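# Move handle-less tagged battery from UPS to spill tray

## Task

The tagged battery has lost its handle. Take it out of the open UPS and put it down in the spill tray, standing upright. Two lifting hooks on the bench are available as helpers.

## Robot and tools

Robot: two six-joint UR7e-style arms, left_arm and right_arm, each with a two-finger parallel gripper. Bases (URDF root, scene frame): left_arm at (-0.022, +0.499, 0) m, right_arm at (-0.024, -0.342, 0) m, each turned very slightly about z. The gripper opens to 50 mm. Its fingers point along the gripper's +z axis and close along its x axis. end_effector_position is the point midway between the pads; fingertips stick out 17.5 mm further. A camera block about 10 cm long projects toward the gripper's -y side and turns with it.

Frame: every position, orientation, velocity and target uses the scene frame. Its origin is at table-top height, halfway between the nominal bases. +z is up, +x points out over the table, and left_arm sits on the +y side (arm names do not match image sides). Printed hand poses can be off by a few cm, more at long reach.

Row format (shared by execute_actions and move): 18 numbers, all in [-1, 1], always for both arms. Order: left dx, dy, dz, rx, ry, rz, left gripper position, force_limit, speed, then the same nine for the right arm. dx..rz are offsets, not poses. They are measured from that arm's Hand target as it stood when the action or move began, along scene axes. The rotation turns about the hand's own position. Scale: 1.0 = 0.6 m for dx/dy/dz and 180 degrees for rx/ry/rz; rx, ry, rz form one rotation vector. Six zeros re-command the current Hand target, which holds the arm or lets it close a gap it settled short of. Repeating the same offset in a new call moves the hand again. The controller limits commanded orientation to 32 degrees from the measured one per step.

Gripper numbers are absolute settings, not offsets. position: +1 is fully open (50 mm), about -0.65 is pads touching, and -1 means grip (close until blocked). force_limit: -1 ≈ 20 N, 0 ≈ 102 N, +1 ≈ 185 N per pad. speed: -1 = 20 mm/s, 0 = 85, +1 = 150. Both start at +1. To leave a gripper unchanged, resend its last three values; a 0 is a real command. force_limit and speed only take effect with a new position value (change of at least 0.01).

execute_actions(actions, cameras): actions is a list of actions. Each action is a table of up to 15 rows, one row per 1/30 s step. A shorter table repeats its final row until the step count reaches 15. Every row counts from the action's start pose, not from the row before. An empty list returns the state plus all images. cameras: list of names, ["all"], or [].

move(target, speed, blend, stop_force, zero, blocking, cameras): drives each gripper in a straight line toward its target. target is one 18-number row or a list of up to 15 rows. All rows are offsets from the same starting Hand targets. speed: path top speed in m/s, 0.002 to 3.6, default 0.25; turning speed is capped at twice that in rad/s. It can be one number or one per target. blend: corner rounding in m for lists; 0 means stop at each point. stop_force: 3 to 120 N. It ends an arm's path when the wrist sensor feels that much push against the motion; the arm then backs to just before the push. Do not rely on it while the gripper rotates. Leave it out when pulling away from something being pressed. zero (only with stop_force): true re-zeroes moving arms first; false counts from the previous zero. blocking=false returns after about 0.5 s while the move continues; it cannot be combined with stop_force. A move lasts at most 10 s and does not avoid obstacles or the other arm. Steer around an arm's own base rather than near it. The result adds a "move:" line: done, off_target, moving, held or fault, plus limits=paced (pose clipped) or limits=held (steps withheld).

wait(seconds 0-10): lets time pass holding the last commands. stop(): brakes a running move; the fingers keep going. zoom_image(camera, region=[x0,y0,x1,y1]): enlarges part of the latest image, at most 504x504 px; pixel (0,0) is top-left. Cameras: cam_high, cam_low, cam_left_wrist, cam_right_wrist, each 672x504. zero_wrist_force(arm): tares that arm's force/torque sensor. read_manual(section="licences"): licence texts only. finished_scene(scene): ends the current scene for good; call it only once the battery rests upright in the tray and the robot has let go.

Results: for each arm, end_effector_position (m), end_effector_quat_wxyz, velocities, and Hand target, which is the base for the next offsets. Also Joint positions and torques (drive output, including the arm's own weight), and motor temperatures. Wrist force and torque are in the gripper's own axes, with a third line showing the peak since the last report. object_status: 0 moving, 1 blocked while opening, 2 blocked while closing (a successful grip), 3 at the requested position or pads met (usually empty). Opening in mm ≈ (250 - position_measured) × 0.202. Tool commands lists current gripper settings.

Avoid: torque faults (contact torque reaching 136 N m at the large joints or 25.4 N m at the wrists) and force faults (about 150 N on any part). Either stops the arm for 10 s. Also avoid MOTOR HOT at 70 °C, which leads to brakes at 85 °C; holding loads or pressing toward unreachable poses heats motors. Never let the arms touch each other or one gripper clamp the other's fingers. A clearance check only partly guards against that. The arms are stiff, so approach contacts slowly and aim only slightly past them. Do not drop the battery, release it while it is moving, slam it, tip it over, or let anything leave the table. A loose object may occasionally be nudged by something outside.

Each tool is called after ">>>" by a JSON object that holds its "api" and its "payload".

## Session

>>> {"api": "execute_actions", "payload": {"actions": []}}

>>> {"api": "zoom_image", "payload": {"camera": "cam_high", "region": [200, 120, 540, 380]}}

Scene clock: 0.00 s.
left_arm: end_effector_position=(+0.2684, -0.2604, +0.2537) position_measured=3 object_status=3 end_effector_quat_wxyz=(+0.108, +0.889, -0.428, +0.126) | right_arm: end_effector_position=(+0.7582, -0.3534, +0.3770) position_measured=3 object_status=3 end_effector_quat_wxyz=(-0.220, +0.922, +0.012, +0.320)
Joint positions: left_arm=[-1.42 -0.99 1.121 -2.026 -1.493 1.086] | right_arm=[3.221 -1.968 -1.329 -0.712 1.982 1.72]
Joint velocities: within noise
Joint torques (N m): no reading
Motor temperatures (°C): left_arm=[32 30 33 38 33 32] | right_arm=[25 28 31 40 36 43]
Wrist force (N): no reading
Wrist torque (N m): no reading
Wrist force, peak (N): no reading
Hand target: left_arm +0.2684, -0.2604, +0.2537; +0.108, +0.889, -0.428, +0.126 | right_arm +0.7582, -0.3534, +0.3770; -0.220, +0.922, +0.012, +0.320
Tool commands: left_gripper/position=+1.0 left_gripper/force_limit=+1.0 left_gripper/speed=+1.0 right_gripper/position=+1.0 right_gripper/force_limit=+1.0 right_gripper/speed=+1.0
camera_calibration:
cam_left_wrist: T_world_to_cam=[[0.606728, -0.739127, 0.292528, -0.417801], [-0.78071, -0.484829, 0.394248, 0.00119352], [-0.149573, -0.467581, -0.871204, 0.267378], [0, 0, 0, 1]] pos_world=[0.294416, -0.183209, 0.354688]
cam_right_wrist: T_world_to_cam=[[0.787415, -0.104676, 0.60747, -0.856189], [-0.0461802, -0.992724, -0.111201, -0.257801], [0.614691, 0.0595081, -0.78652, -0.0122729], [0, 0, 0, 1]] pos_world=[0.669815, -0.344817, 0.481789]

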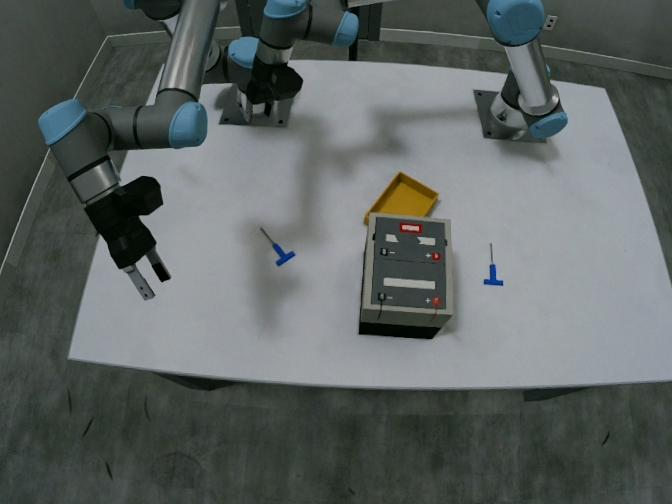

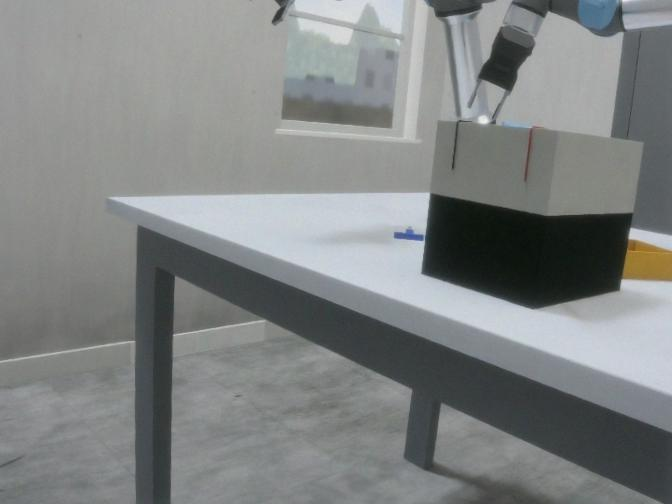

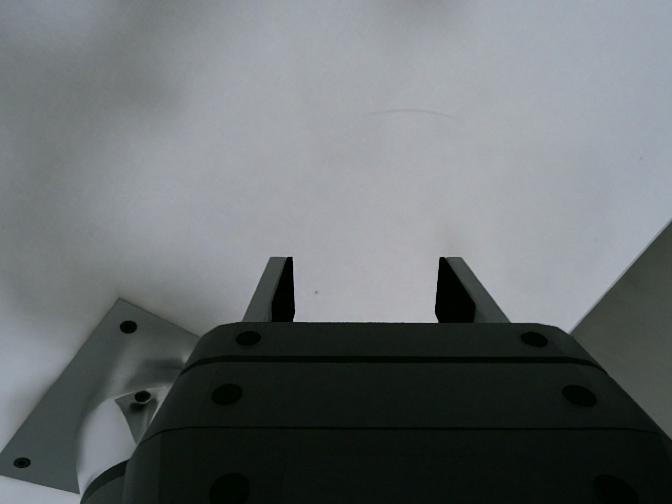

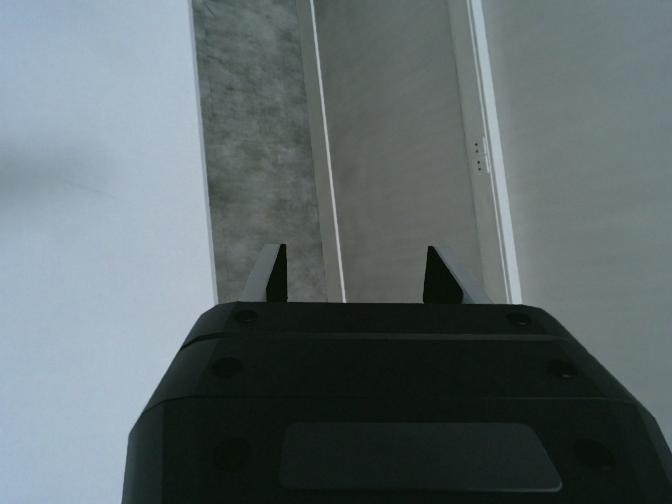

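Scaled by 1.482.

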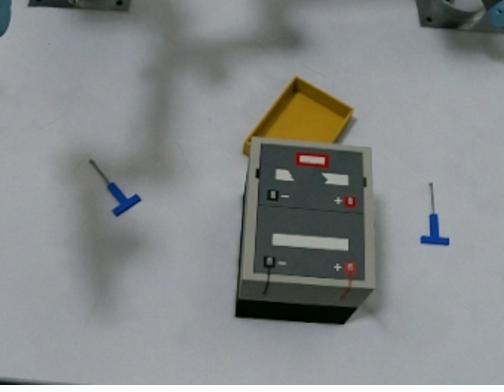

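>>> {"api": "move", "payload": {"target": [[0.5527,0.5673,0.1772,-0.0106,0.138,0.7764,1,1,1,0,0,0,0,0,0,1,1,1],[0.5527,0.5673,0.1772,-0.0106,0.138,0.7764,1,1,1,-0.397,0.2107,-0.395,-0.2749,0.0509,0.4633,1,1,1]], "speed": [0.6,0.5], "blend": [0.05,0], "cameras": ["cam_high","cam_left_wrist","cam_right_wrist"]}}

>>> {"api": "zoom_image", "payload": {"camera": "cam_right_wrist", "region": [200, 60, 450, 300]}}

>>> {"api": "zoom_image", "payload": {"camera": "cam_left_wrist", "region": [180, 60, 540, 330]}}

Scene clock: 13.43 s.
left_arm: end_effector_position=(+0.6000, +0.0800, +0.3601) position_measured=3 object_status=3 end_effector_quat_wxyz=(+0.000, +0.707, +0.707, +0.000) | right_arm: end_effector_position=(+0.5201, -0.2269, +0.1401) position_measured=3 object_status=3 end_effector_quat_wxyz=(+0.000, +0.707, +0.707, +0.000)
Joint positions: left_arm=[-0.796 -0.891 0.564 -1.243 -1.571 -0.771] | right_arm=[3.648 -1.786 -1.828 -1.099 1.57 0.449]
Joint torques (N m): left_arm=[-9 -65.27 -22.25 -1.2 1.39 -1.75] | right_arm=[-10.52 26.81 29.4 3.17 1.39 1.31]
Wrist force (N): left_arm=[0.2 0.4 0.2] | right_arm=[0.3 -0.2 2.0]
Wrist torque (N m): left_arm=[0.07 0.04 -0.04] | right_arm=[-0.15 -0.33 -0.03]
Wrist force, peak (N): left_arm=[1.7 1.5 0.0] | right_arm=[1.5 -1.8 3.0]
Hand target: left_arm +0.6000, +0.0800, +0.3601; +0.000, +0.707, +0.707, +0.000 | right_arm +0.5200, -0.2270, +0.1400; +0.000, +0.707, +0.707, +0.000
Off the commanded pose: left_arm 0.000 m, 0 deg | right_arm 0.000 m, 0 deg.
move: done
camera_calibration:
cam_left_wrist: T_world_to_cam=[[-0.00136398, 0.999691, -0.024817, -0.0585339], [0.943973, 0.0094773, 0.329887, -0.66794], [0.33002, -0.0229766, -0.943694, 0.271545], [0, 0, 0, 1]] pos_world=[0.540822, 0.0710852, 0.475147]
cam_right_wrist: T_world_to_cam=[[-0.0190946, 0.999787, 0.00782355, 0.242616], [0.933069, 0.0150081, 0.359385, -0.516177], [0.359191, 0.0141622, -0.933157, 0.0834412], [0, 0, 0, 1]] pos_world=[0.45629, -0.235999, 0.261471]
Images, in order (width x height): cam_high 672x504, cam_left_wrist 672x504, cam_right_wrist 672x504.

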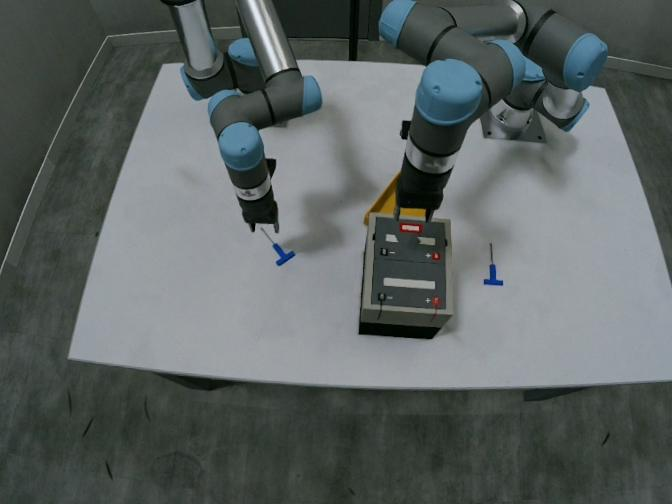

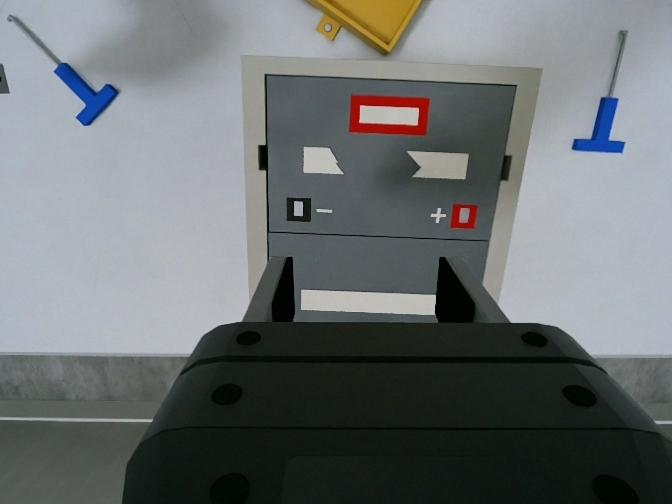

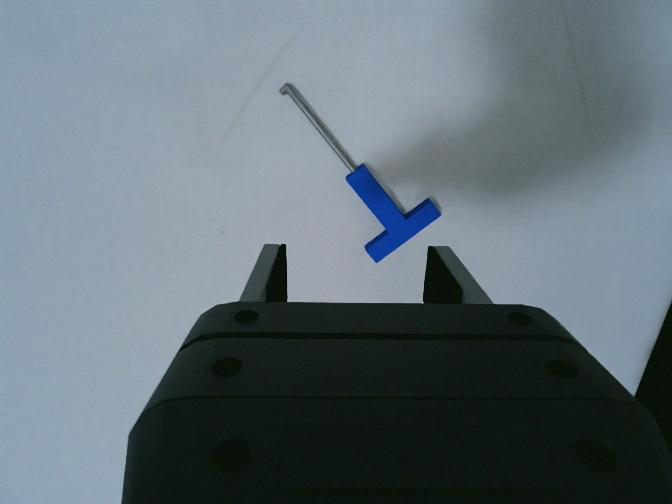

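Scaled by 2.016.

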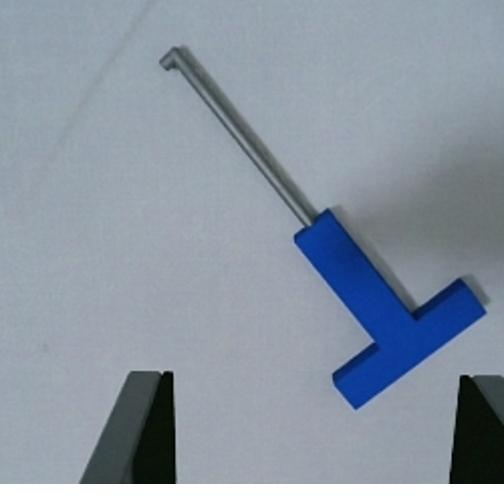

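Scaled by 1.400.

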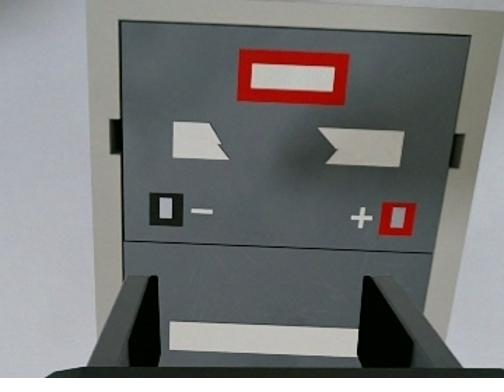

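>>> {"api": "zoom_image", "payload": {"camera": "cam_left_wrist", "region": [600, 20, 650, 60]}}

>>> {"api": "zoom_image", "payload": {"camera": "cam_high", "region": [475, 230, 515, 290]}}

>>> {"api": "zoom_image", "payload": {"camera": "cam_left_wrist", "region": [300, 0, 440, 60]}}

Scaled by 10.080.

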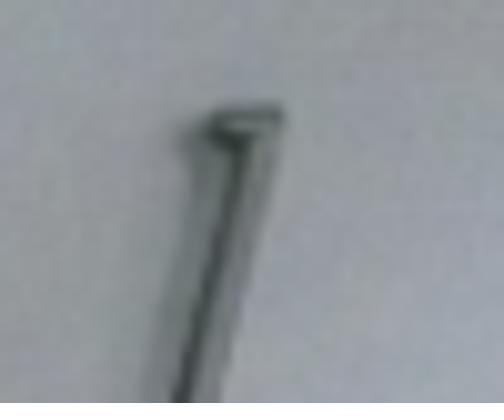

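Scaled by 8.400.

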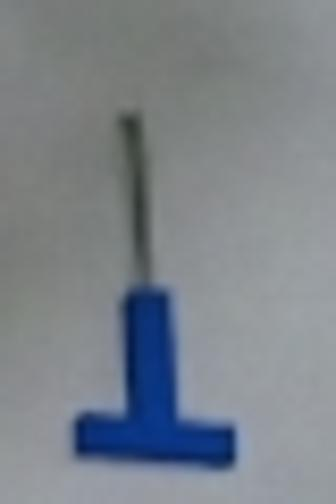

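Scaled by 3.600.

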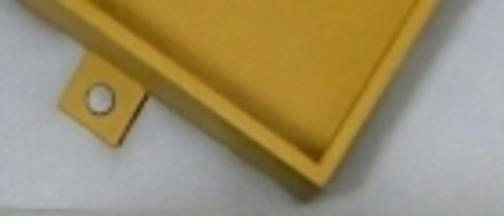

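>>> {"api": "move", "payload": {"target": [[-0.05,0.35,-0.05,0,0,0.5,1,1,1,-0.0035,0.0315,0,0,0,-0.4,1,1,1],[-0.0777,0.4507,-0.4833,0,0,0.978,1,1,1,-0.0035,0.0315,-0.1167,0,0,-0.7739,1,1,1]], "speed": 0.5, "blend": [0.05,0], "cameras": ["cam_left_wrist","cam_right_wrist"]}}

Scene clock: 33.07 s.
left_arm: end_effector_position=(+0.5533, +0.3505, +0.0700) position_measured=3 object_status=3 end_effector_quat_wxyz=(+0.000, -0.682, +0.731, +0.000) | right_arm: end_effector_position=(+0.5179, -0.2082, +0.0699) position_measured=3 object_status=3 end_effector_quat_wxyz=(+0.000, +0.909, -0.417, +0.000)
Joint positions: left_arm=[-0.504 -1.186 1.804 -2.189 -1.57 -3.551] | right_arm=[3.68 -1.883 -1.911 -0.919 1.572 2.913]
Joint torques (N m): left_arm=[-9.67 -51.52 -31.74 -2.31 -0.04 -1.83] | right_arm=[13.99 45 27.81 0.52 -1.94 1.19]
Wrist force (N): left_arm=[0.4 0.2 0.1] | right_arm=[-0.1 -0.2 1.7]
Wrist torque (N m): left_arm=[0.03 0.01 -0.08] | right_arm=[-0.13 -0.26 0.05]
Wrist force, peak (N): left_arm=[0.0 0.6 1.6] | right_arm=[0.2 -0.6 2.3]
Hand target: left_arm +0.5534, +0.3504, +0.0701; +0.000, +0.682, -0.731, +0.000 | right_arm +0.5179, -0.2081, +0.0700; +0.000, +0.909, -0.417, +0.000
Off the commanded pose: left_arm 0.000 m, 0 deg | right_arm 0.000 m, 0 deg.
move: done
camera_calibration:
cam_left_wrist: T_world_to_cam=[[-0.067788, -0.997387, -0.0249689, 0.400535], [-0.942309, 0.0557816, 0.330065, 0.496738], [-0.32781, 0.0459028, -0.943628, 0.359254], [0, 0, 0, 1]] pos_world=[0.612999, 0.355289, 0.185048]
cam_right_wrist: T_world_to_cam=[[0.666571, -0.745403, 0.00760599, -0.493998], [-0.697435, -0.620008, 0.35941, 0.223042], [-0.26319, -0.244877, -0.933149, 0.286747], [0, 0, 0, 1]] pos_world=[0.560311, -0.159722, 0.191171]
Images, in order (width x height): cam_left_wrist 672x504, cam_right_wrist 672x504.

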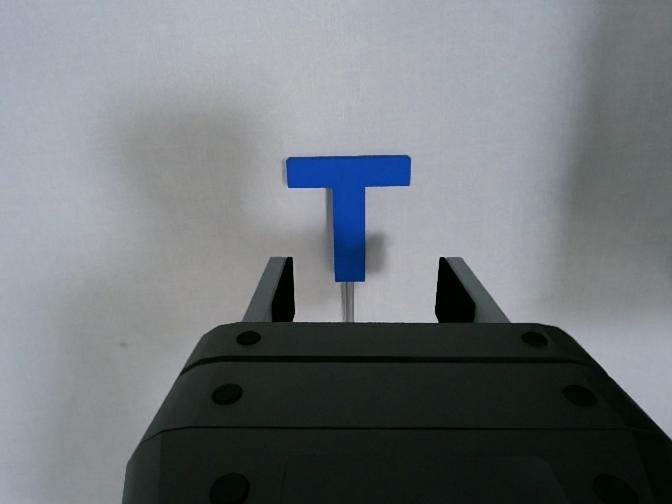

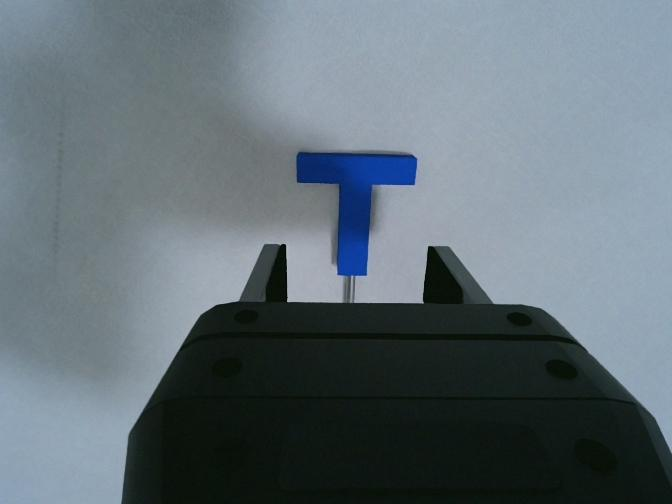

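>>> {"api": "move", "payload": {"target": [[0.0105,0.0077,-0.0843,0,0,0,1,1,1,0.0048,0.0022,-0.0842,0,0,-0.0111,1,1,1],[0.0105,0.0077,-0.0843,0,0,0,-1,-0.4,-0.5,0.0048,0.0022,-0.0842,0,0,-0.0111,-1,-0.4,-0.5]], "speed": 0.1, "cameras": ["cam_left_wrist","cam_right_wrist"]}}

Scene clock: 47.20 s.
left_arm: end_effector_position=(+0.5597, +0.3550, +0.0195) position_measured=186 object_status=2 end_effector_quat_wxyz=(+0.000, -0.682, +0.731, +0.000) | right_arm: end_effector_position=(+0.5208, -0.2068, +0.0195) position_measured=185 object_status=2 end_effector_quat_wxyz=(+0.000, +0.902, -0.433, +0.000)
Joint positions: left_arm=[-0.492 -1.099 1.833 -2.304 -1.57 -3.54] | right_arm=[3.68 -1.972 -1.948 -0.793 1.572 2.947]
Joint torques (N m): left_arm=[-8.67 -53.09 -30.42 -5.48 -1.06 -1.73] | right_arm=[-13.67 46.09 26.99 5.16 1.28 -1.69]
Wrist force (N): left_arm=[0.4 0.3 0.6] | right_arm=[-0.1 -0.5 2.0]
Wrist torque (N m): left_arm=[0.04 0.01 -0.06] | right_arm=[-0.17 -0.28 0.00]
Wrist force, peak (N): left_arm=[1.0 0.1 -2.1] | right_arm=[0.1 -0.6 3.4]
Hand target: left_arm +0.5597, +0.3550, +0.0195; +0.000, +0.682, -0.731, +0.000 | right_arm +0.5208, -0.2068, +0.0195; +0.000, +0.902, -0.433, +0.000
Off the commanded pose: left_arm 0.000 m, 0 deg | right_arm 0.000 m, 0 deg.
move: done
camera_calibration:
cam_left_wrist: T_world_to_cam=[[-0.0676189, -0.997402, -0.0248306, 0.404173], [-0.942392, 0.055678, 0.329844, 0.519172], [-0.327604, 0.0457038, -0.943709, 0.313504], [0, 0, 0, 1]] pos_world=[0.619299, 0.359888, 0.134647]
cam_right_wrist: T_world_to_cam=[[0.640066, -0.768283, 0.00754138, -0.485487], [-0.718747, -0.595271, 0.359244, 0.260352], [-0.271512, -0.23536, -0.933213, 0.247147], [0, 0, 0, 1]] pos_world=[0.564974, -0.159843, 0.140772]
Images, in order (width x height): cam_left_wrist 672x504, cam_right_wrist 672x504.

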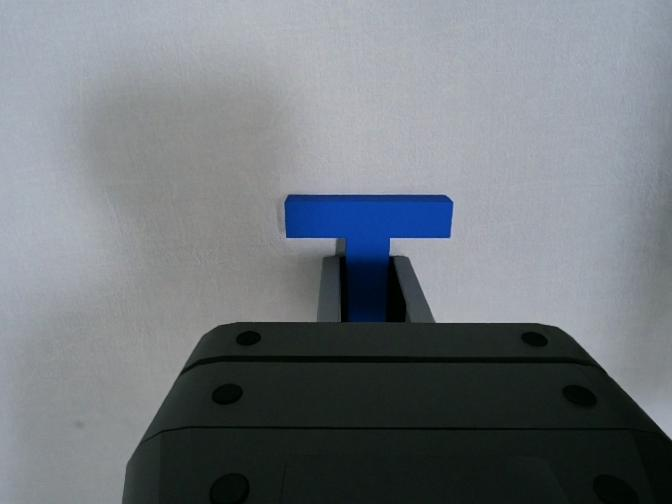

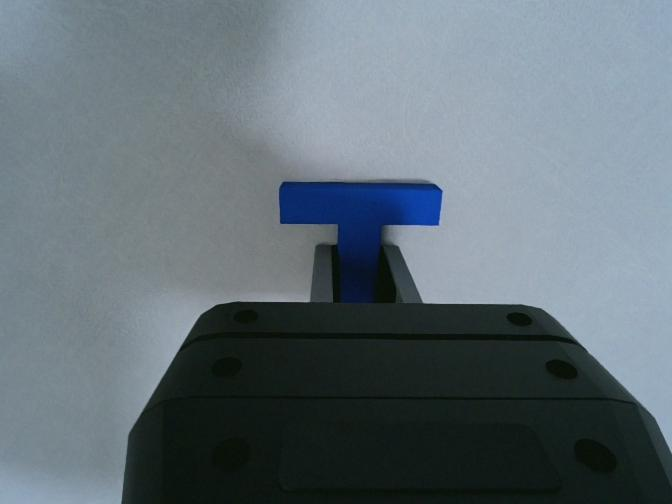

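>>> {"api": "move", "payload": {"target": [[0,0,0.5342,0,0,-0.5,-1,-0.4,-0.5,0,0,0.384,0,0,0.2739,-1,-0.4,-0.5],[0.0588,-0.4333,0.5342,0,0,-0.978,-1,-0.4,-0.5,0.0792,0.178,0.5342,0.4583,-0.2300,0.2138,-1,-0.4,-0.5],[0.0588,-0.4333,0.5342,0,0,-0.978,-1,-0.4,-0.5,0.0792,0.3548,0.4658,0.4583,-0.2300,0.2138,-1,-0.4,-0.5]], "speed": [0.5,0.5,0.2], "blend": [0.03,0.01,0], "cameras": ["cam_low","cam_left_wrist"]}}

>>> {"api": "zoom_image", "payload": {"camera": "cam_left_wrist", "region": [170, 100, 270, 200]}}

Scene clock: 53.93 s.
left_arm: end_effector_position=(+0.5949, +0.0950, +0.3400) position_measured=186 object_status=2 end_effector_quat_wxyz=(+0.000, +0.707, +0.707, +0.000) | right_arm: end_effector_position=(+0.5683, +0.0061, +0.2990) position_measured=185 object_status=2 end_effector_quat_wxyz=(+0.707, -0.707, +0.012, -0.012)
Joint positions: left_arm=[-0.786 -0.96 0.733 -1.343 -1.571 -0.761] | right_arm=[3.577 -2.329 -1.579 0.767 2.729 3.141]
Joint torques (N m): left_arm=[9.42 -64.05 -16.07 -5.44 0.2 1.72] | right_arm=[-6.78 58.25 6.88 -1.46 0.94 2.14]
Wrist force (N): left_arm=[0.3 0.2 0.7] | right_arm=[0.9 2.1 -2.5]
Wrist torque (N m): left_arm=[0.04 0.01 0.11] | right_arm=[0.29 0.04 0.33]
Wrist force, peak (N): left_arm=[0.4 0.2 2.5] | right_arm=[1.5 0.7 -4.4]
Hand target: left_arm +0.5949, +0.0951, +0.3400; +0.000, +0.707, +0.707, +0.000 | right_arm +0.5683, +0.0061, +0.2990; +0.707, -0.707, +0.012, -0.012
Off the commanded pose: left_arm 0.000 m, 0 deg | right_arm 0.000 m, 0 deg.
move: done
camera_calibration:
cam_left_wrist: T_world_to_cam=[[-0.00136398, 0.999691, -0.024817, -0.0740324], [0.943973, 0.0094773, 0.329887, -0.656764], [0.33002, -0.0229766, -0.943694, 0.254666], [0, 0, 0, 1]] pos_world=[0.535822, 0.0860852, 0.455147]
Images, in order (width x height): cam_low 672x504, cam_left_wrist 672x504.

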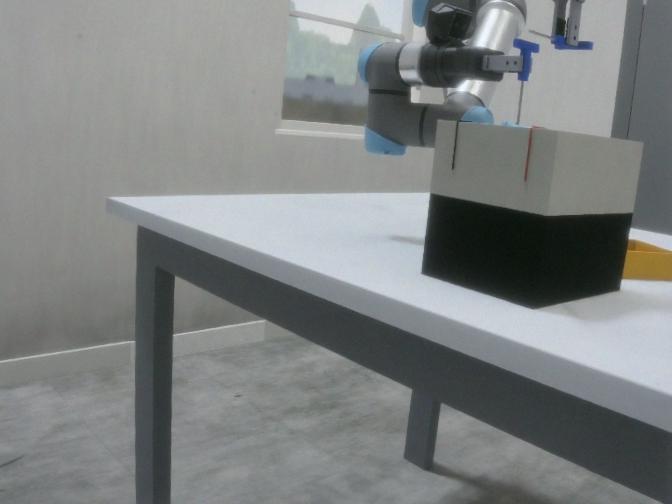

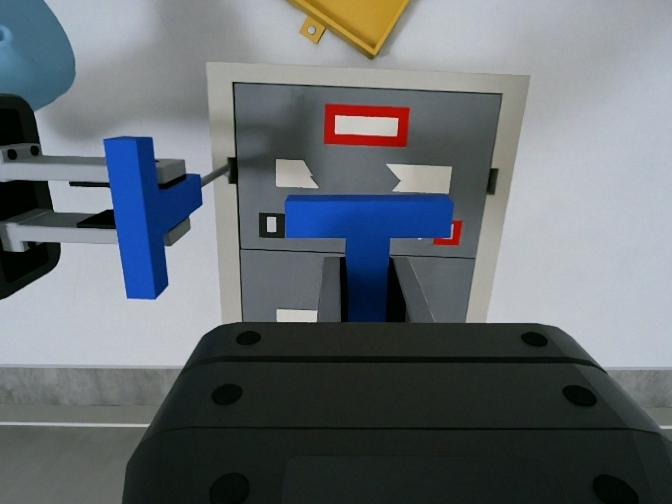

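Scaled by 5.040.

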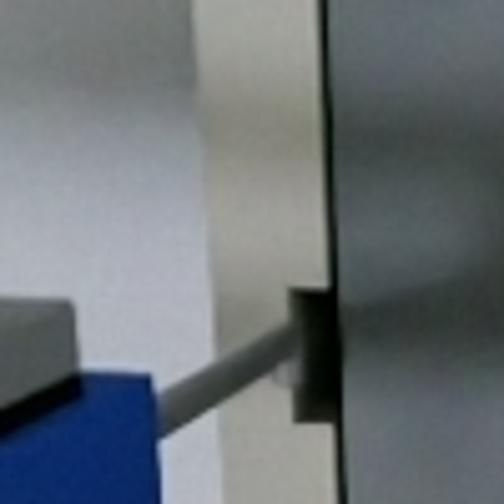

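>>> {"api": "move", "payload": {"target": [[0,0,0,0,0,0,-1,-0.4,-0.5,0.002,0.0012,0,0,0,0,-1,-0.4,-0.5],[0,0,0,0,0,0,-1,-0.4,-0.5,0.002,0.0012,-0.0767,0,0,0,-1,-0.4,-0.5]], "speed": [0.02,0.02], "stop_force": 4, "cameras": ["cam_low","cam_left_wrist"]}}

>>> {"api": "zoom_image", "payload": {"camera": "cam_left_wrist", "region": [130, 110, 290, 270]}}

Scene clock: 61.40 s.
left_arm: end_effector_position=(+0.5949, +0.0951, +0.3400) position_measured=186 object_status=2 end_effector_quat_wxyz=(+0.000, +0.707, +0.707, +0.000) | right_arm: end_effector_position=(+0.5695, +0.0068, +0.2559) position_measured=185 object_status=2 end_effector_quat_wxyz=(+0.707, -0.707, +0.012, -0.012)
Joint positions: left_arm=[-0.786 -0.96 0.733 -1.343 -1.571 -0.761] | right_arm=[3.577 -2.404 -1.578 0.841 2.728 3.141]
Joint torques (N m): left_arm=[9.82 -63.76 -12.98 -5.45 1.16 1.6] | right_arm=[12.74 59.17 5.38 3.75 1.79 -1.28]
Wrist force (N): left_arm=[0.2 0.2 1.0] | right_arm=[2.3 0.8 -2.1]
Wrist torque (N m): left_arm=[0.06 0.03 0.11] | right_arm=[0.22 -0.09 0.30]
Wrist force, peak (N): left_arm=[0.5 0.4 1.0] | right_arm=[-0.2 -33.0 -3.1]
Hand target: left_arm +0.5949, +0.0951, +0.3400; +0.000, +0.707, +0.707, +0.000 | right_arm +0.5695, +0.0068, +0.2559; +0.707, -0.707, +0.012, -0.012 (not the last commanded pose)
Off the commanded pose: left_arm 0.000 m, 0 deg | right_arm 0.003 m, 0 deg.
move: contact (right_arm); path passed 1 of 2 targets
camera_calibration:
cam_left_wrist: T_world_to_cam=[[-0.00136398, 0.999691, -0.024817, -0.0740324], [0.943973, 0.0094773, 0.329887, -0.656764], [0.33002, -0.0229766, -0.943694, 0.254666], [0, 0, 0, 1]] pos_world=[0.535822, 0.0860852, 0.455147]
Images, in order (width x height): cam_low 672x504, cam_left_wrist 672x504.

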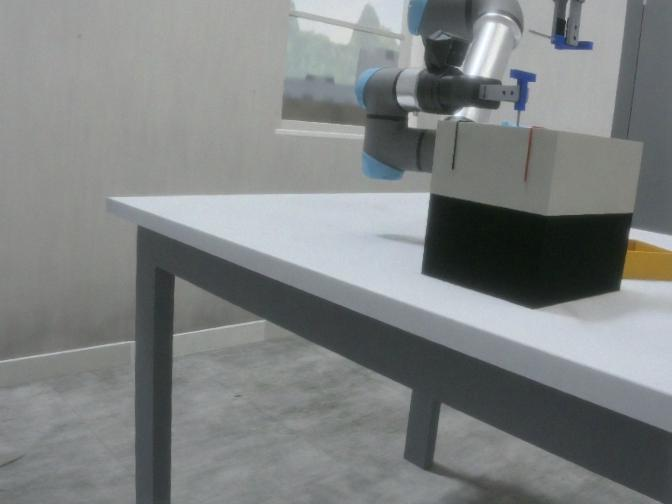

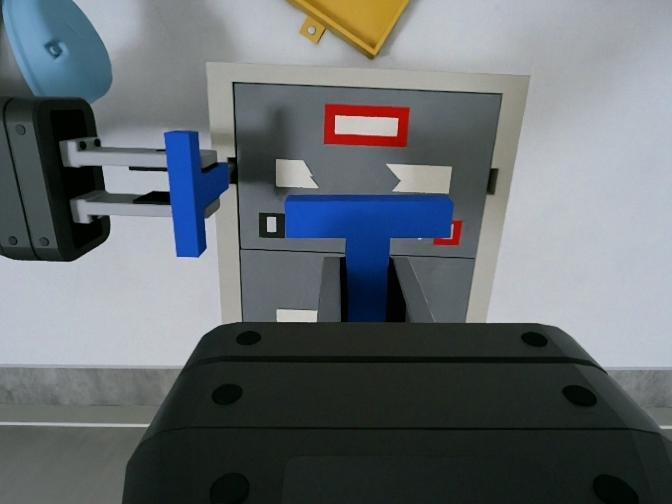

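Scaled by 3.150.

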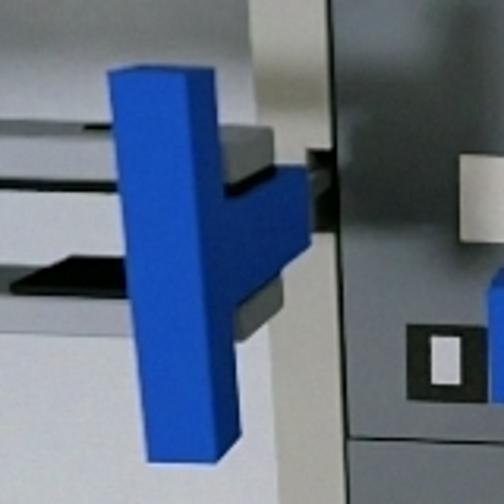

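>>> {"api": "move", "payload": {"target": [[0,0,0,0,0,0,-1,-0.4,-0.5,0,0,0,0,0,0,1,-0.4,-0.8],[0,0.2,0.0333,0,0,0.2444,-1,-0.4,-0.5,0,-0.1667,0,0,0,0,1,-0.4,-0.8],[0,0.3,0.0333,0,0,0.4889,-1,-0.4,-0.5,0,-0.1997,0.2402,-0.4997,0.0175,0,1,-0.4,-0.8],[-0.025,0.3167,0.0167,-0.3767,0.3902,0.3768,-1,-0.4,-0.5,0.0592,0.1553,0.1735,-0.3933,-0.3797,0.3932,1,-0.4,-0.8]], "speed": [0.2,0.35,0.5,0.5], "blend": [0,0.02,0.03,0], "cameras": ["cam_low","cam_right_wrist"]}}

Scene clock: 93.80 s.
left_arm: end_effector_position=(+0.5800, +0.2851, +0.3500) position_measured=186 object_status=2 end_effector_quat_wxyz=(-0.012, +0.012, +0.707, -0.707) | right_arm: end_effector_position=(+0.6050, +0.1000, +0.3600) position_measured=3 object_status=3 end_effector_quat_wxyz=(+0.001, +0.707, +0.707, +0.000)
Joint positions: left_arm=[-0.171 -0.848 1.478 -3.772 -3.03 -3.142] | right_arm=[3.985 -2.338 -0.409 -1.966 1.57 0.786]
Joint torques (N m): left_arm=[-8.99 -60.51 -6.54 1.8 0.99 1.79] | right_arm=[-14.34 64.91 12.81 5.81 0.2 -1.93]
Wrist force (N): left_arm=[0.3 3.5 -3.1] | right_arm=[1.1 -0.6 2.2]
Wrist torque (N m): left_arm=[-0.01 -0.07 -0.12] | right_arm=[-0.19 -0.48 0.00]
Wrist force, peak (N): left_arm=[0.4 4.7 -3.0] | right_arm=[2.2 2.5 -2.8]
Hand target: left_arm +0.5799, +0.2851, +0.3500; -0.012, +0.012, +0.707, -0.707 | right_arm +0.6050, +0.1000, +0.3600; +0.001, +0.707, +0.707, +0.000
Off the commanded pose: left_arm 0.000 m, 0 deg | right_arm 0.000 m, 0 deg.
move: done
camera_calibration:
cam_right_wrist: T_world_to_cam=[[-0.0192008, 0.999789, 0.00723937, -0.0840754], [0.932872, 0.0153098, 0.359883, -0.679453], [0.359696, 0.0136634, -0.932969, 0.253102], [0, 0, 0, 1]] pos_world=[0.541188, 0.0910017, 0.481269]
Images, in order (width x height): cam_low 672x504, cam_right_wrist 672x504.

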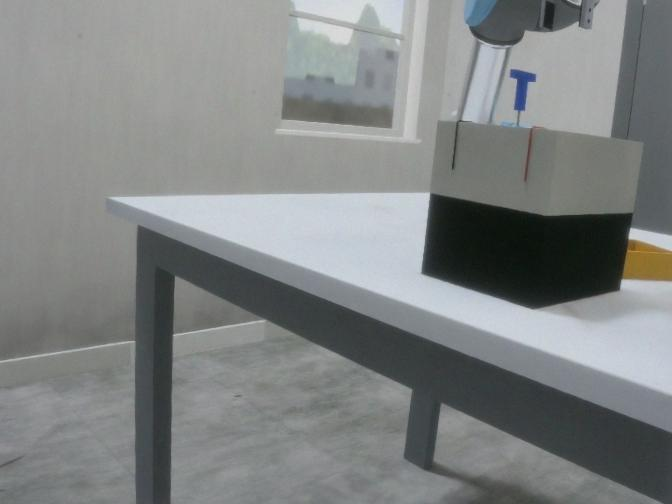

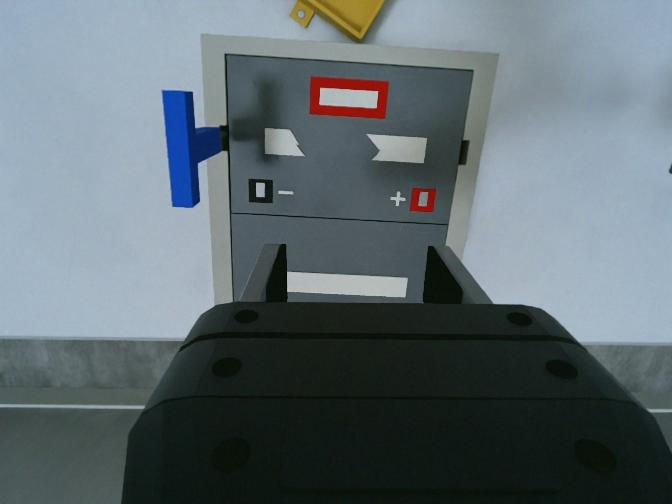

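>>> {"api": "move", "payload": {"target": [[0.0033,-0.1558,-0.04,0,0,0,-1,-0.4,-0.5,0,0,0,0,0,0,1,-0.4,-0.8],[0.0033,-0.1558,-0.085,0,0,0,-1,-0.4,-0.5,0,0,0,0,0,0,1,-0.4,-0.8]], "speed": [0.25,0.15], "blend": [0.01,0], "cameras": ["cam_right_wrist"]}}

>>> {"api": "zoom_image", "payload": {"camera": "cam_right_wrist", "region": [420, 110, 520, 210]}}

Scene clock: 98.23 s.
left_arm: end_effector_position=(+0.5819, +0.1917, +0.2990) position_measured=186 object_status=2 end_effector_quat_wxyz=(-0.012, +0.012, +0.707, -0.707) | right_arm: end_effector_position=(+0.6050, +0.1000, +0.3600) position_measured=3 object_status=3 end_effector_quat_wxyz=(+0.001, +0.707, +0.707, +0.000)
Joint positions: left_arm=[-0.322 -0.768 1.489 -3.864 -2.878 -3.144] | right_arm=[3.985 -2.338 -0.409 -1.966 1.57 0.786]
Joint torques (N m): left_arm=[-6.78 -60.87 -27.26 1.35 1.38 0.74] | right_arm=[-13.98 64.01 13.12 5.83 -1.51 -1.83]
Wrist force (N): left_arm=[0.1 3.1 -2.9] | right_arm=[1.0 -0.6 2.2]
Wrist torque (N m): left_arm=[-0.07 -0.04 0.08] | right_arm=[-0.18 -0.48 0.00]
Wrist force, peak (N): left_arm=[0.6 2.3 -6.2] | right_arm=[1.1 -0.6 2.4]
Hand target: left_arm +0.5819, +0.1916, +0.2990; -0.012, +0.012, +0.707, -0.707 | right_arm +0.6050, +0.1000, +0.3600; +0.001, +0.707, +0.707, +0.000
Off the commanded pose: left_arm 0.000 m, 0 deg | right_arm 0.000 m, 0 deg.
move: done
camera_calibration:
cam_right_wrist: T_world_to_cam=[[-0.0191652, 0.999791, 0.00714598, -0.0840503], [0.932872, 0.0153101, 0.359881, -0.679453], [0.359697, 0.0135635, -0.932971, 0.253112], [0, 0, 0, 1]] pos_world=[0.541188, 0.0910021, 0.481269]
Images, in order (width x height): cam_right_wrist 672x504.

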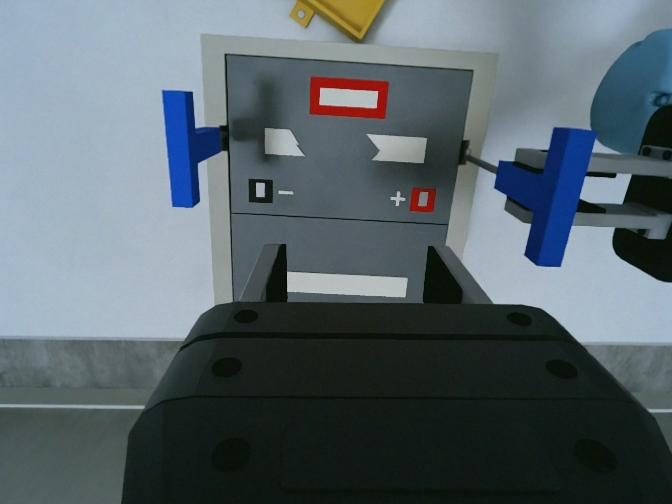

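Scaled by 5.040.

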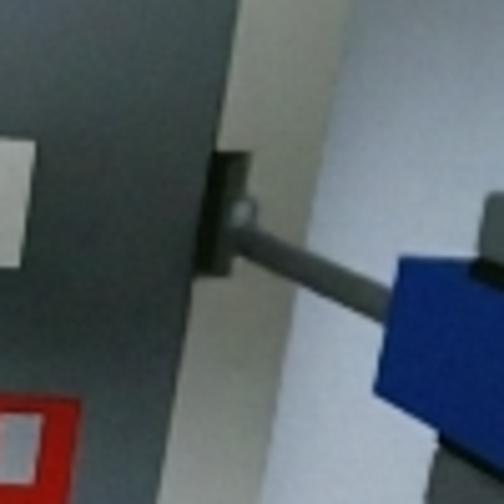

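>>> {"api": "move", "payload": {"target": [[-0.0012,-0.001,0,0,0,0,-1,-0.4,-0.5,0,0,0,0,0,0,1,-0.4,-0.8],[-0.0012,-0.001,-0.0767,0,0,0,-1,-0.4,-0.5,0,0,0,0,0,0,1,-0.4,-0.8]], "speed": [0.02,0.02], "stop_force": 4, "cameras": ["cam_right_wrist","cam_low"]}}

>>> {"api": "zoom_image", "payload": {"camera": "cam_right_wrist", "region": [410, 90, 550, 230]}}

Scene clock: 105.37 s.
left_arm: end_effector_position=(+0.5812, +0.1910, +0.2566) position_measured=186 object_status=2 end_effector_quat_wxyz=(-0.012, +0.012, +0.707, -0.707) | right_arm: end_effector_position=(+0.6050, +0.1000, +0.3600) position_measured=3 object_status=3 end_effector_quat_wxyz=(+0.001, +0.707, +0.707, +0.000)
Joint positions: left_arm=[-0.324 -0.701 1.495 -3.938 -2.877 -3.143] | right_arm=[3.985 -2.338 -0.409 -1.966 1.57 0.786]
Joint torques (N m): left_arm=[6.96 -64.07 -13.2 -2.88 -0.72 1.57] | right_arm=[-14.24 64.33 13.34 5.76 -1.6 -1.68]
Wrist force (N): left_arm=[0.2 3.2 -2.9] | right_arm=[1.0 -0.6 2.3]
Wrist torque (N m): left_arm=[-0.05 -0.05 -0.02] | right_arm=[-0.19 -0.47 0.00]
Wrist force, peak (N): left_arm=[0.7 -24.6 -3.3] | right_arm=[1.2 -0.8 2.5]
Hand target: left_arm +0.5812, +0.1910, +0.2566; -0.012, +0.012, +0.707, -0.707 (not the last commanded pose) | right_arm +0.6050, +0.1000, +0.3600; +0.001, +0.707, +0.707, +0.000
Off the commanded pose: left_arm 0.004 m, 0 deg | right_arm 0.000 m, 0 deg.
move: contact (left_arm); path passed 1 of 2 targets
camera_calibration:
cam_right_wrist: T_world_to_cam=[[-0.0191652, 0.999791, 0.00714598, -0.0840503], [0.932872, 0.0153101, 0.359881, -0.679453], [0.359697, 0.0135635, -0.932971, 0.253112], [0, 0, 0, 1]] pos_world=[0.541188, 0.0910021, 0.481269]
Images, in order (width x height): cam_low 672x504, cam_right_wrist 672x504.

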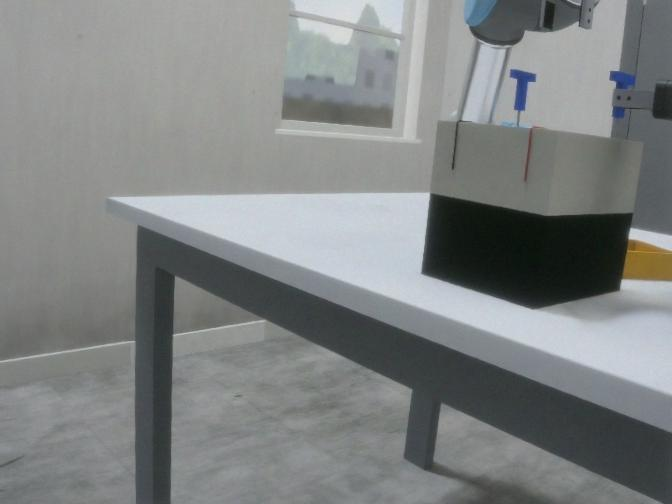

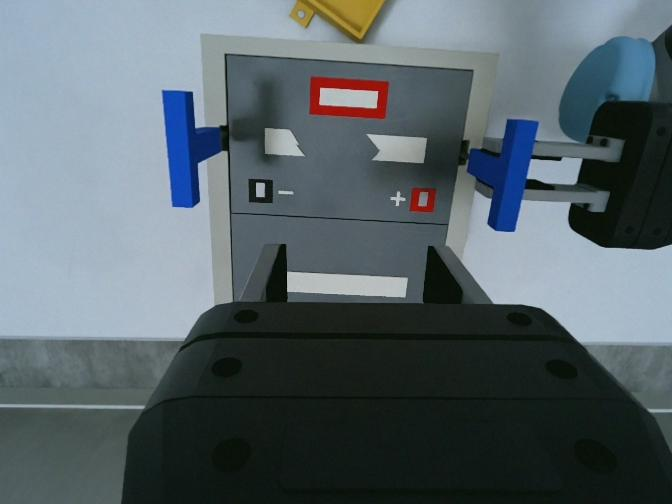

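Scaled by 3.600.

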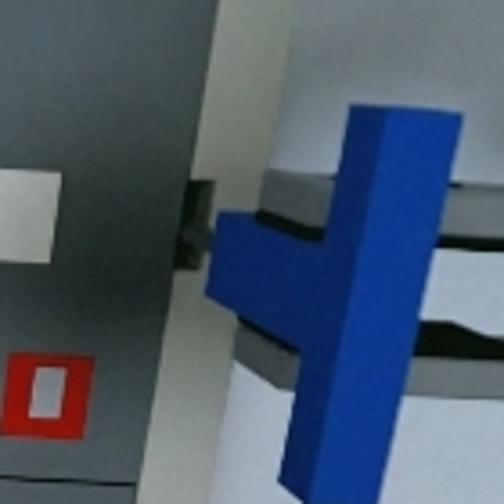

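>>> {"api": "move", "payload": {"target": [[0,0,0.0017,0,0,0,-1,-0.4,-0.5,0,0,0,0,0,0,1,-0.4,-0.8],[-0.0058,-0.0005,0.0017,0,0,0.0833,-1,-0.4,-0.5,-0.0194,-0.0443,0,0,0,-0.0037,1,-0.4,-0.8],[-0.0113,-0.0027,0.0017,0,0,0.1667,-1,-0.4,-0.5,-0.0389,-0.0885,0,0,0,-0.0074,1,-0.4,-0.8],[-0.0162,-0.0060,0.0017,0,0,0.25,-1,-0.4,-0.5,-0.0583,-0.1328,0,0,0,-0.0111,1,-0.4,-0.8],[-0.0198,-0.0105,0.0017,0,0,0.3333,-1,-0.4,-0.5,-0.0583,-0.1328,-0.04,0,0,-0.0111,1,-0.4,-0.8],[-0.0223,-0.0160,0.0017,0,0,0.4167,-1,-0.4,-0.5,-0.0583,-0.1328,-0.08,0,0,-0.0111,1,-0.4,-0.8],[-0.0233,-0.0217,0.0017,0,0,0.5,-1,-0.4,-0.5,-0.0583,-0.1328,-0.1217,0,0,-0.0111,1,-0.4,-0.8]], "speed": [0.02,0.2,0.2,0.2,0.2,0.2,0.2], "blend": [0.0005,0.001,0.001,0.001,0.001,0.001,0], "cameras": ["cam_low","cam_left_wrist","cam_right_wrist"]}}

>>> {"api": "zoom_image", "payload": {"camera": "cam_low", "region": [420, 20, 672, 160]}}

Scene clock: 118.47 s.
left_arm: end_effector_position=(+0.5672, +0.1779, +0.2576) position_measured=186 object_status=2 end_effector_quat_wxyz=(+0.491, -0.491, +0.509, -0.509) | right_arm: end_effector_position=(+0.5701, +0.0203, +0.2870) position_measured=3 object_status=3 end_effector_quat_wxyz=(+0.001, +0.719, +0.695, +0.000)
Joint positions: left_arm=[-1.08 -0.936 2.022 -4.228 -0.55 -3.141] | right_arm=[3.939 -2.036 -1.096 -1.581 1.57 0.775]
Joint torques (N m): left_arm=[7.28 -52.59 -2.51 -3.56 0.96 -1.81] | right_arm=[14.18 54.11 34.68 0.53 -1.71 2.03]
Wrist force (N): left_arm=[-1.7 3.8 -3.5] | right_arm=[0.8 -0.6 1.9]
Wrist torque (N m): left_arm=[-0.14 -0.13 0.06] | right_arm=[-0.20 -0.41 0.07]
Wrist force, peak (N): left_arm=[-2.5 3.1 -5.6] | right_arm=[1.3 -1.1 2.3]
Hand target: left_arm +0.5672, +0.1780, +0.2577; +0.491, -0.491, +0.508, -0.509 | right_arm +0.5701, +0.0203, +0.2870; +0.001, +0.719, +0.695, +0.000
Off the commanded pose: left_arm 0.000 m, 0 deg | right_arm 0.000 m, 0 deg.
move: done
camera_calibration:
cam_left_wrist: T_world_to_cam=[[-0.0101947, -0.999947, 0.00171726, 0.194911], [-0.330022, 0.00174354, -0.943972, 0.448018], [0.943918, -0.0101903, -0.330022, -0.320596], [0, 0, 0, 1]] pos_world=[0.452459, 0.190852, 0.316778]
cam_right_wrist: T_world_to_cam=[[0.0157136, 0.999851, 0.00719984, -0.0244217], [0.932818, -0.017252, 0.359935, -0.618646], [0.360005, 0.00106025, -0.93295, 0.198746], [0, 0, 0, 1]] pos_world=[0.505918, 0.0135344, 0.408269]
Images, in order (width x height): cam_low 672x504, cam_left_wrist 672x504, cam_right_wrist 672x504.

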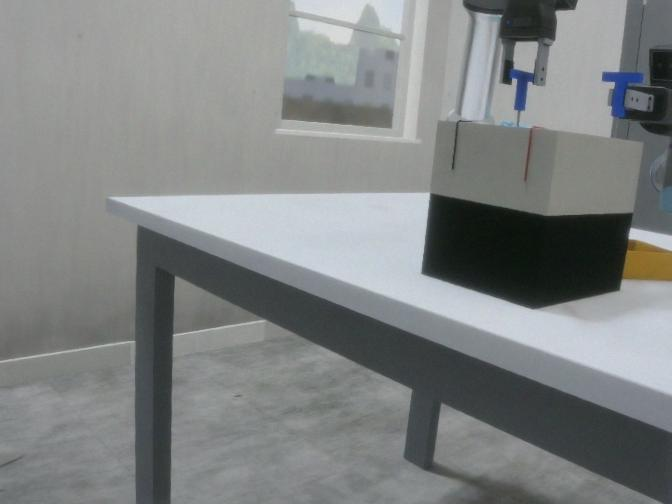

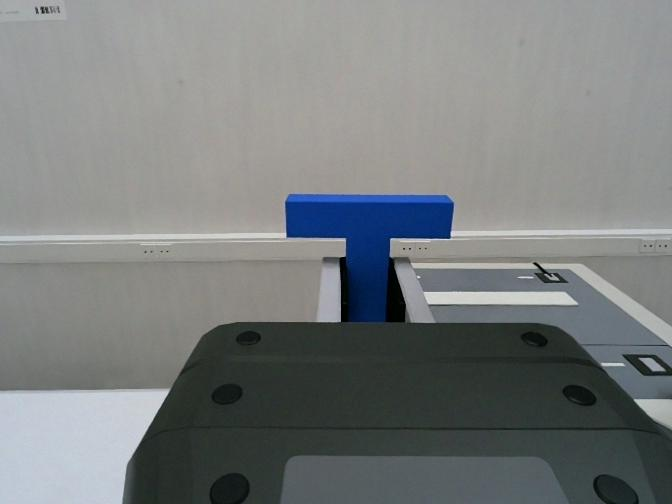

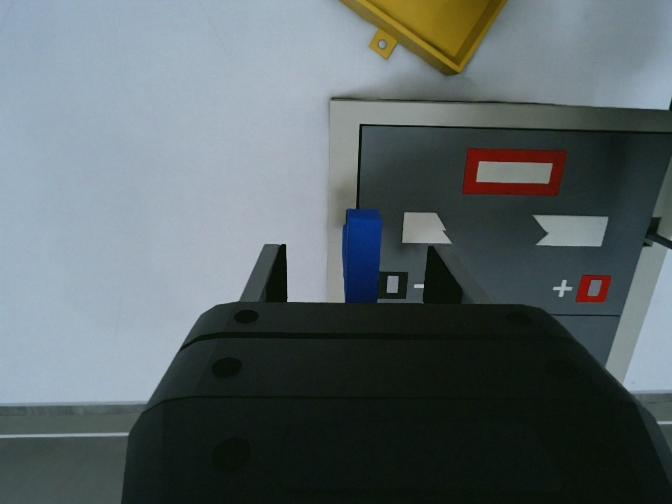

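Scaled by 2.000.

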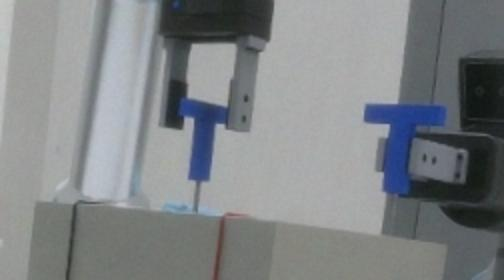

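>>> {"api": "move", "payload": {"target": [[0,0,-0.0015,0,0,0,-1,-0.4,-0.5,0,0,0,0,0,0,-1,0.2,-0.9],[0,0,-0.0015,0,0,0,1,-0.4,-0.5,0,0,0,0,0,0,-1,0.2,-0.9],[-0.15,0.005,-0.0015,0,0,0,1,-0.4,-0.5,0,0,0.0017,0,0,0,-1,0.2,-0.9],[-0.112,0.27,0.1872,0,0,0,1,-0.4,-0.5,0,0,0.0017,0,0,0.25,-1,0.2,-0.9]], "speed": [0.05,0.1,0.2,0.25], "blend": [0,0,0.002,0], "cameras": ["cam_low","cam_right_wrist"]}}

>>> {"api": "zoom_image", "payload": {"camera": "cam_low", "region": [420, 20, 672, 160]}}

Scene clock: 135.37 s.
left_arm: end_effector_position=(+0.5000, +0.3400, +0.3699) position_measured=3 object_status=3 end_effector_quat_wxyz=(+0.491, -0.491, +0.508, -0.509) | right_arm: end_effector_position=(+0.5700, +0.0204, +0.2880) position_measured=205 object_status=2 end_effector_quat_wxyz=(+0.001, +0.398, +0.917, +0.000)
Joint positions: left_arm=[-0.999 -1.478 2.413 -4.077 -0.63 -3.141] | right_arm=[3.939 -2.036 -1.094 -1.582 1.57 -0.011]
Joint torques (N m): left_arm=[-4.17 -13.99 -24.96 -3.41 0.59 -0.01] | right_arm=[-15.49 52.16 20.18 4.95 1.78 -0.45]
Wrist force (N): left_arm=[0.4 2.6 -3.0] | right_arm=[2.2 0.7 2.5]
Wrist torque (N m): left_arm=[-0.07 -0.07 0.07] | right_arm=[-0.26 -0.37 -0.02]
Wrist force, peak (N): left_arm=[1.3 3.6 -5.6] | right_arm=[4.9 -1.8 3.2]
Hand target: left_arm +0.5000, +0.3400, +0.3700; +0.491, -0.491, +0.508, -0.509 | right_arm +0.5701, +0.0203, +0.2880; +0.001, +0.398, +0.917, +0.000
Off the commanded pose: left_arm 0.000 m, 0 deg | right_arm 0.000 m, 0 deg.
move: done
camera_calibration:
cam_right_wrist: T_world_to_cam=[[-0.695792, 0.718207, 0.00721271, 0.386786], [0.671911, 0.647328, 0.359863, -0.483801], [0.253787, 0.255236, -0.932977, 0.255051], [0, 0, 0, 1]] pos_world=[0.529465, -0.0297127, 0.409269]
Images, in order (width x height): cam_low 672x504, cam_right_wrist 672x504.

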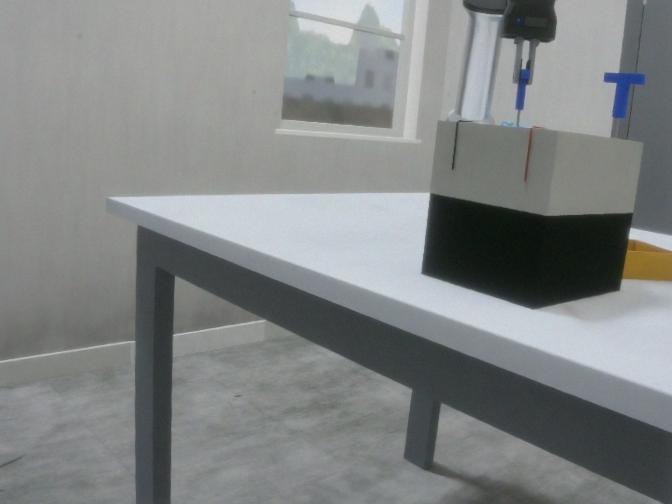

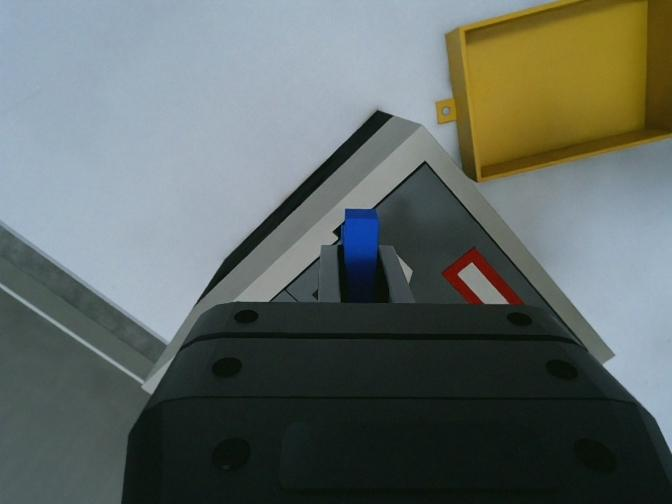

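Scaled by 2.000.

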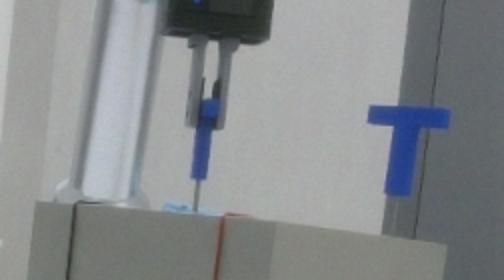

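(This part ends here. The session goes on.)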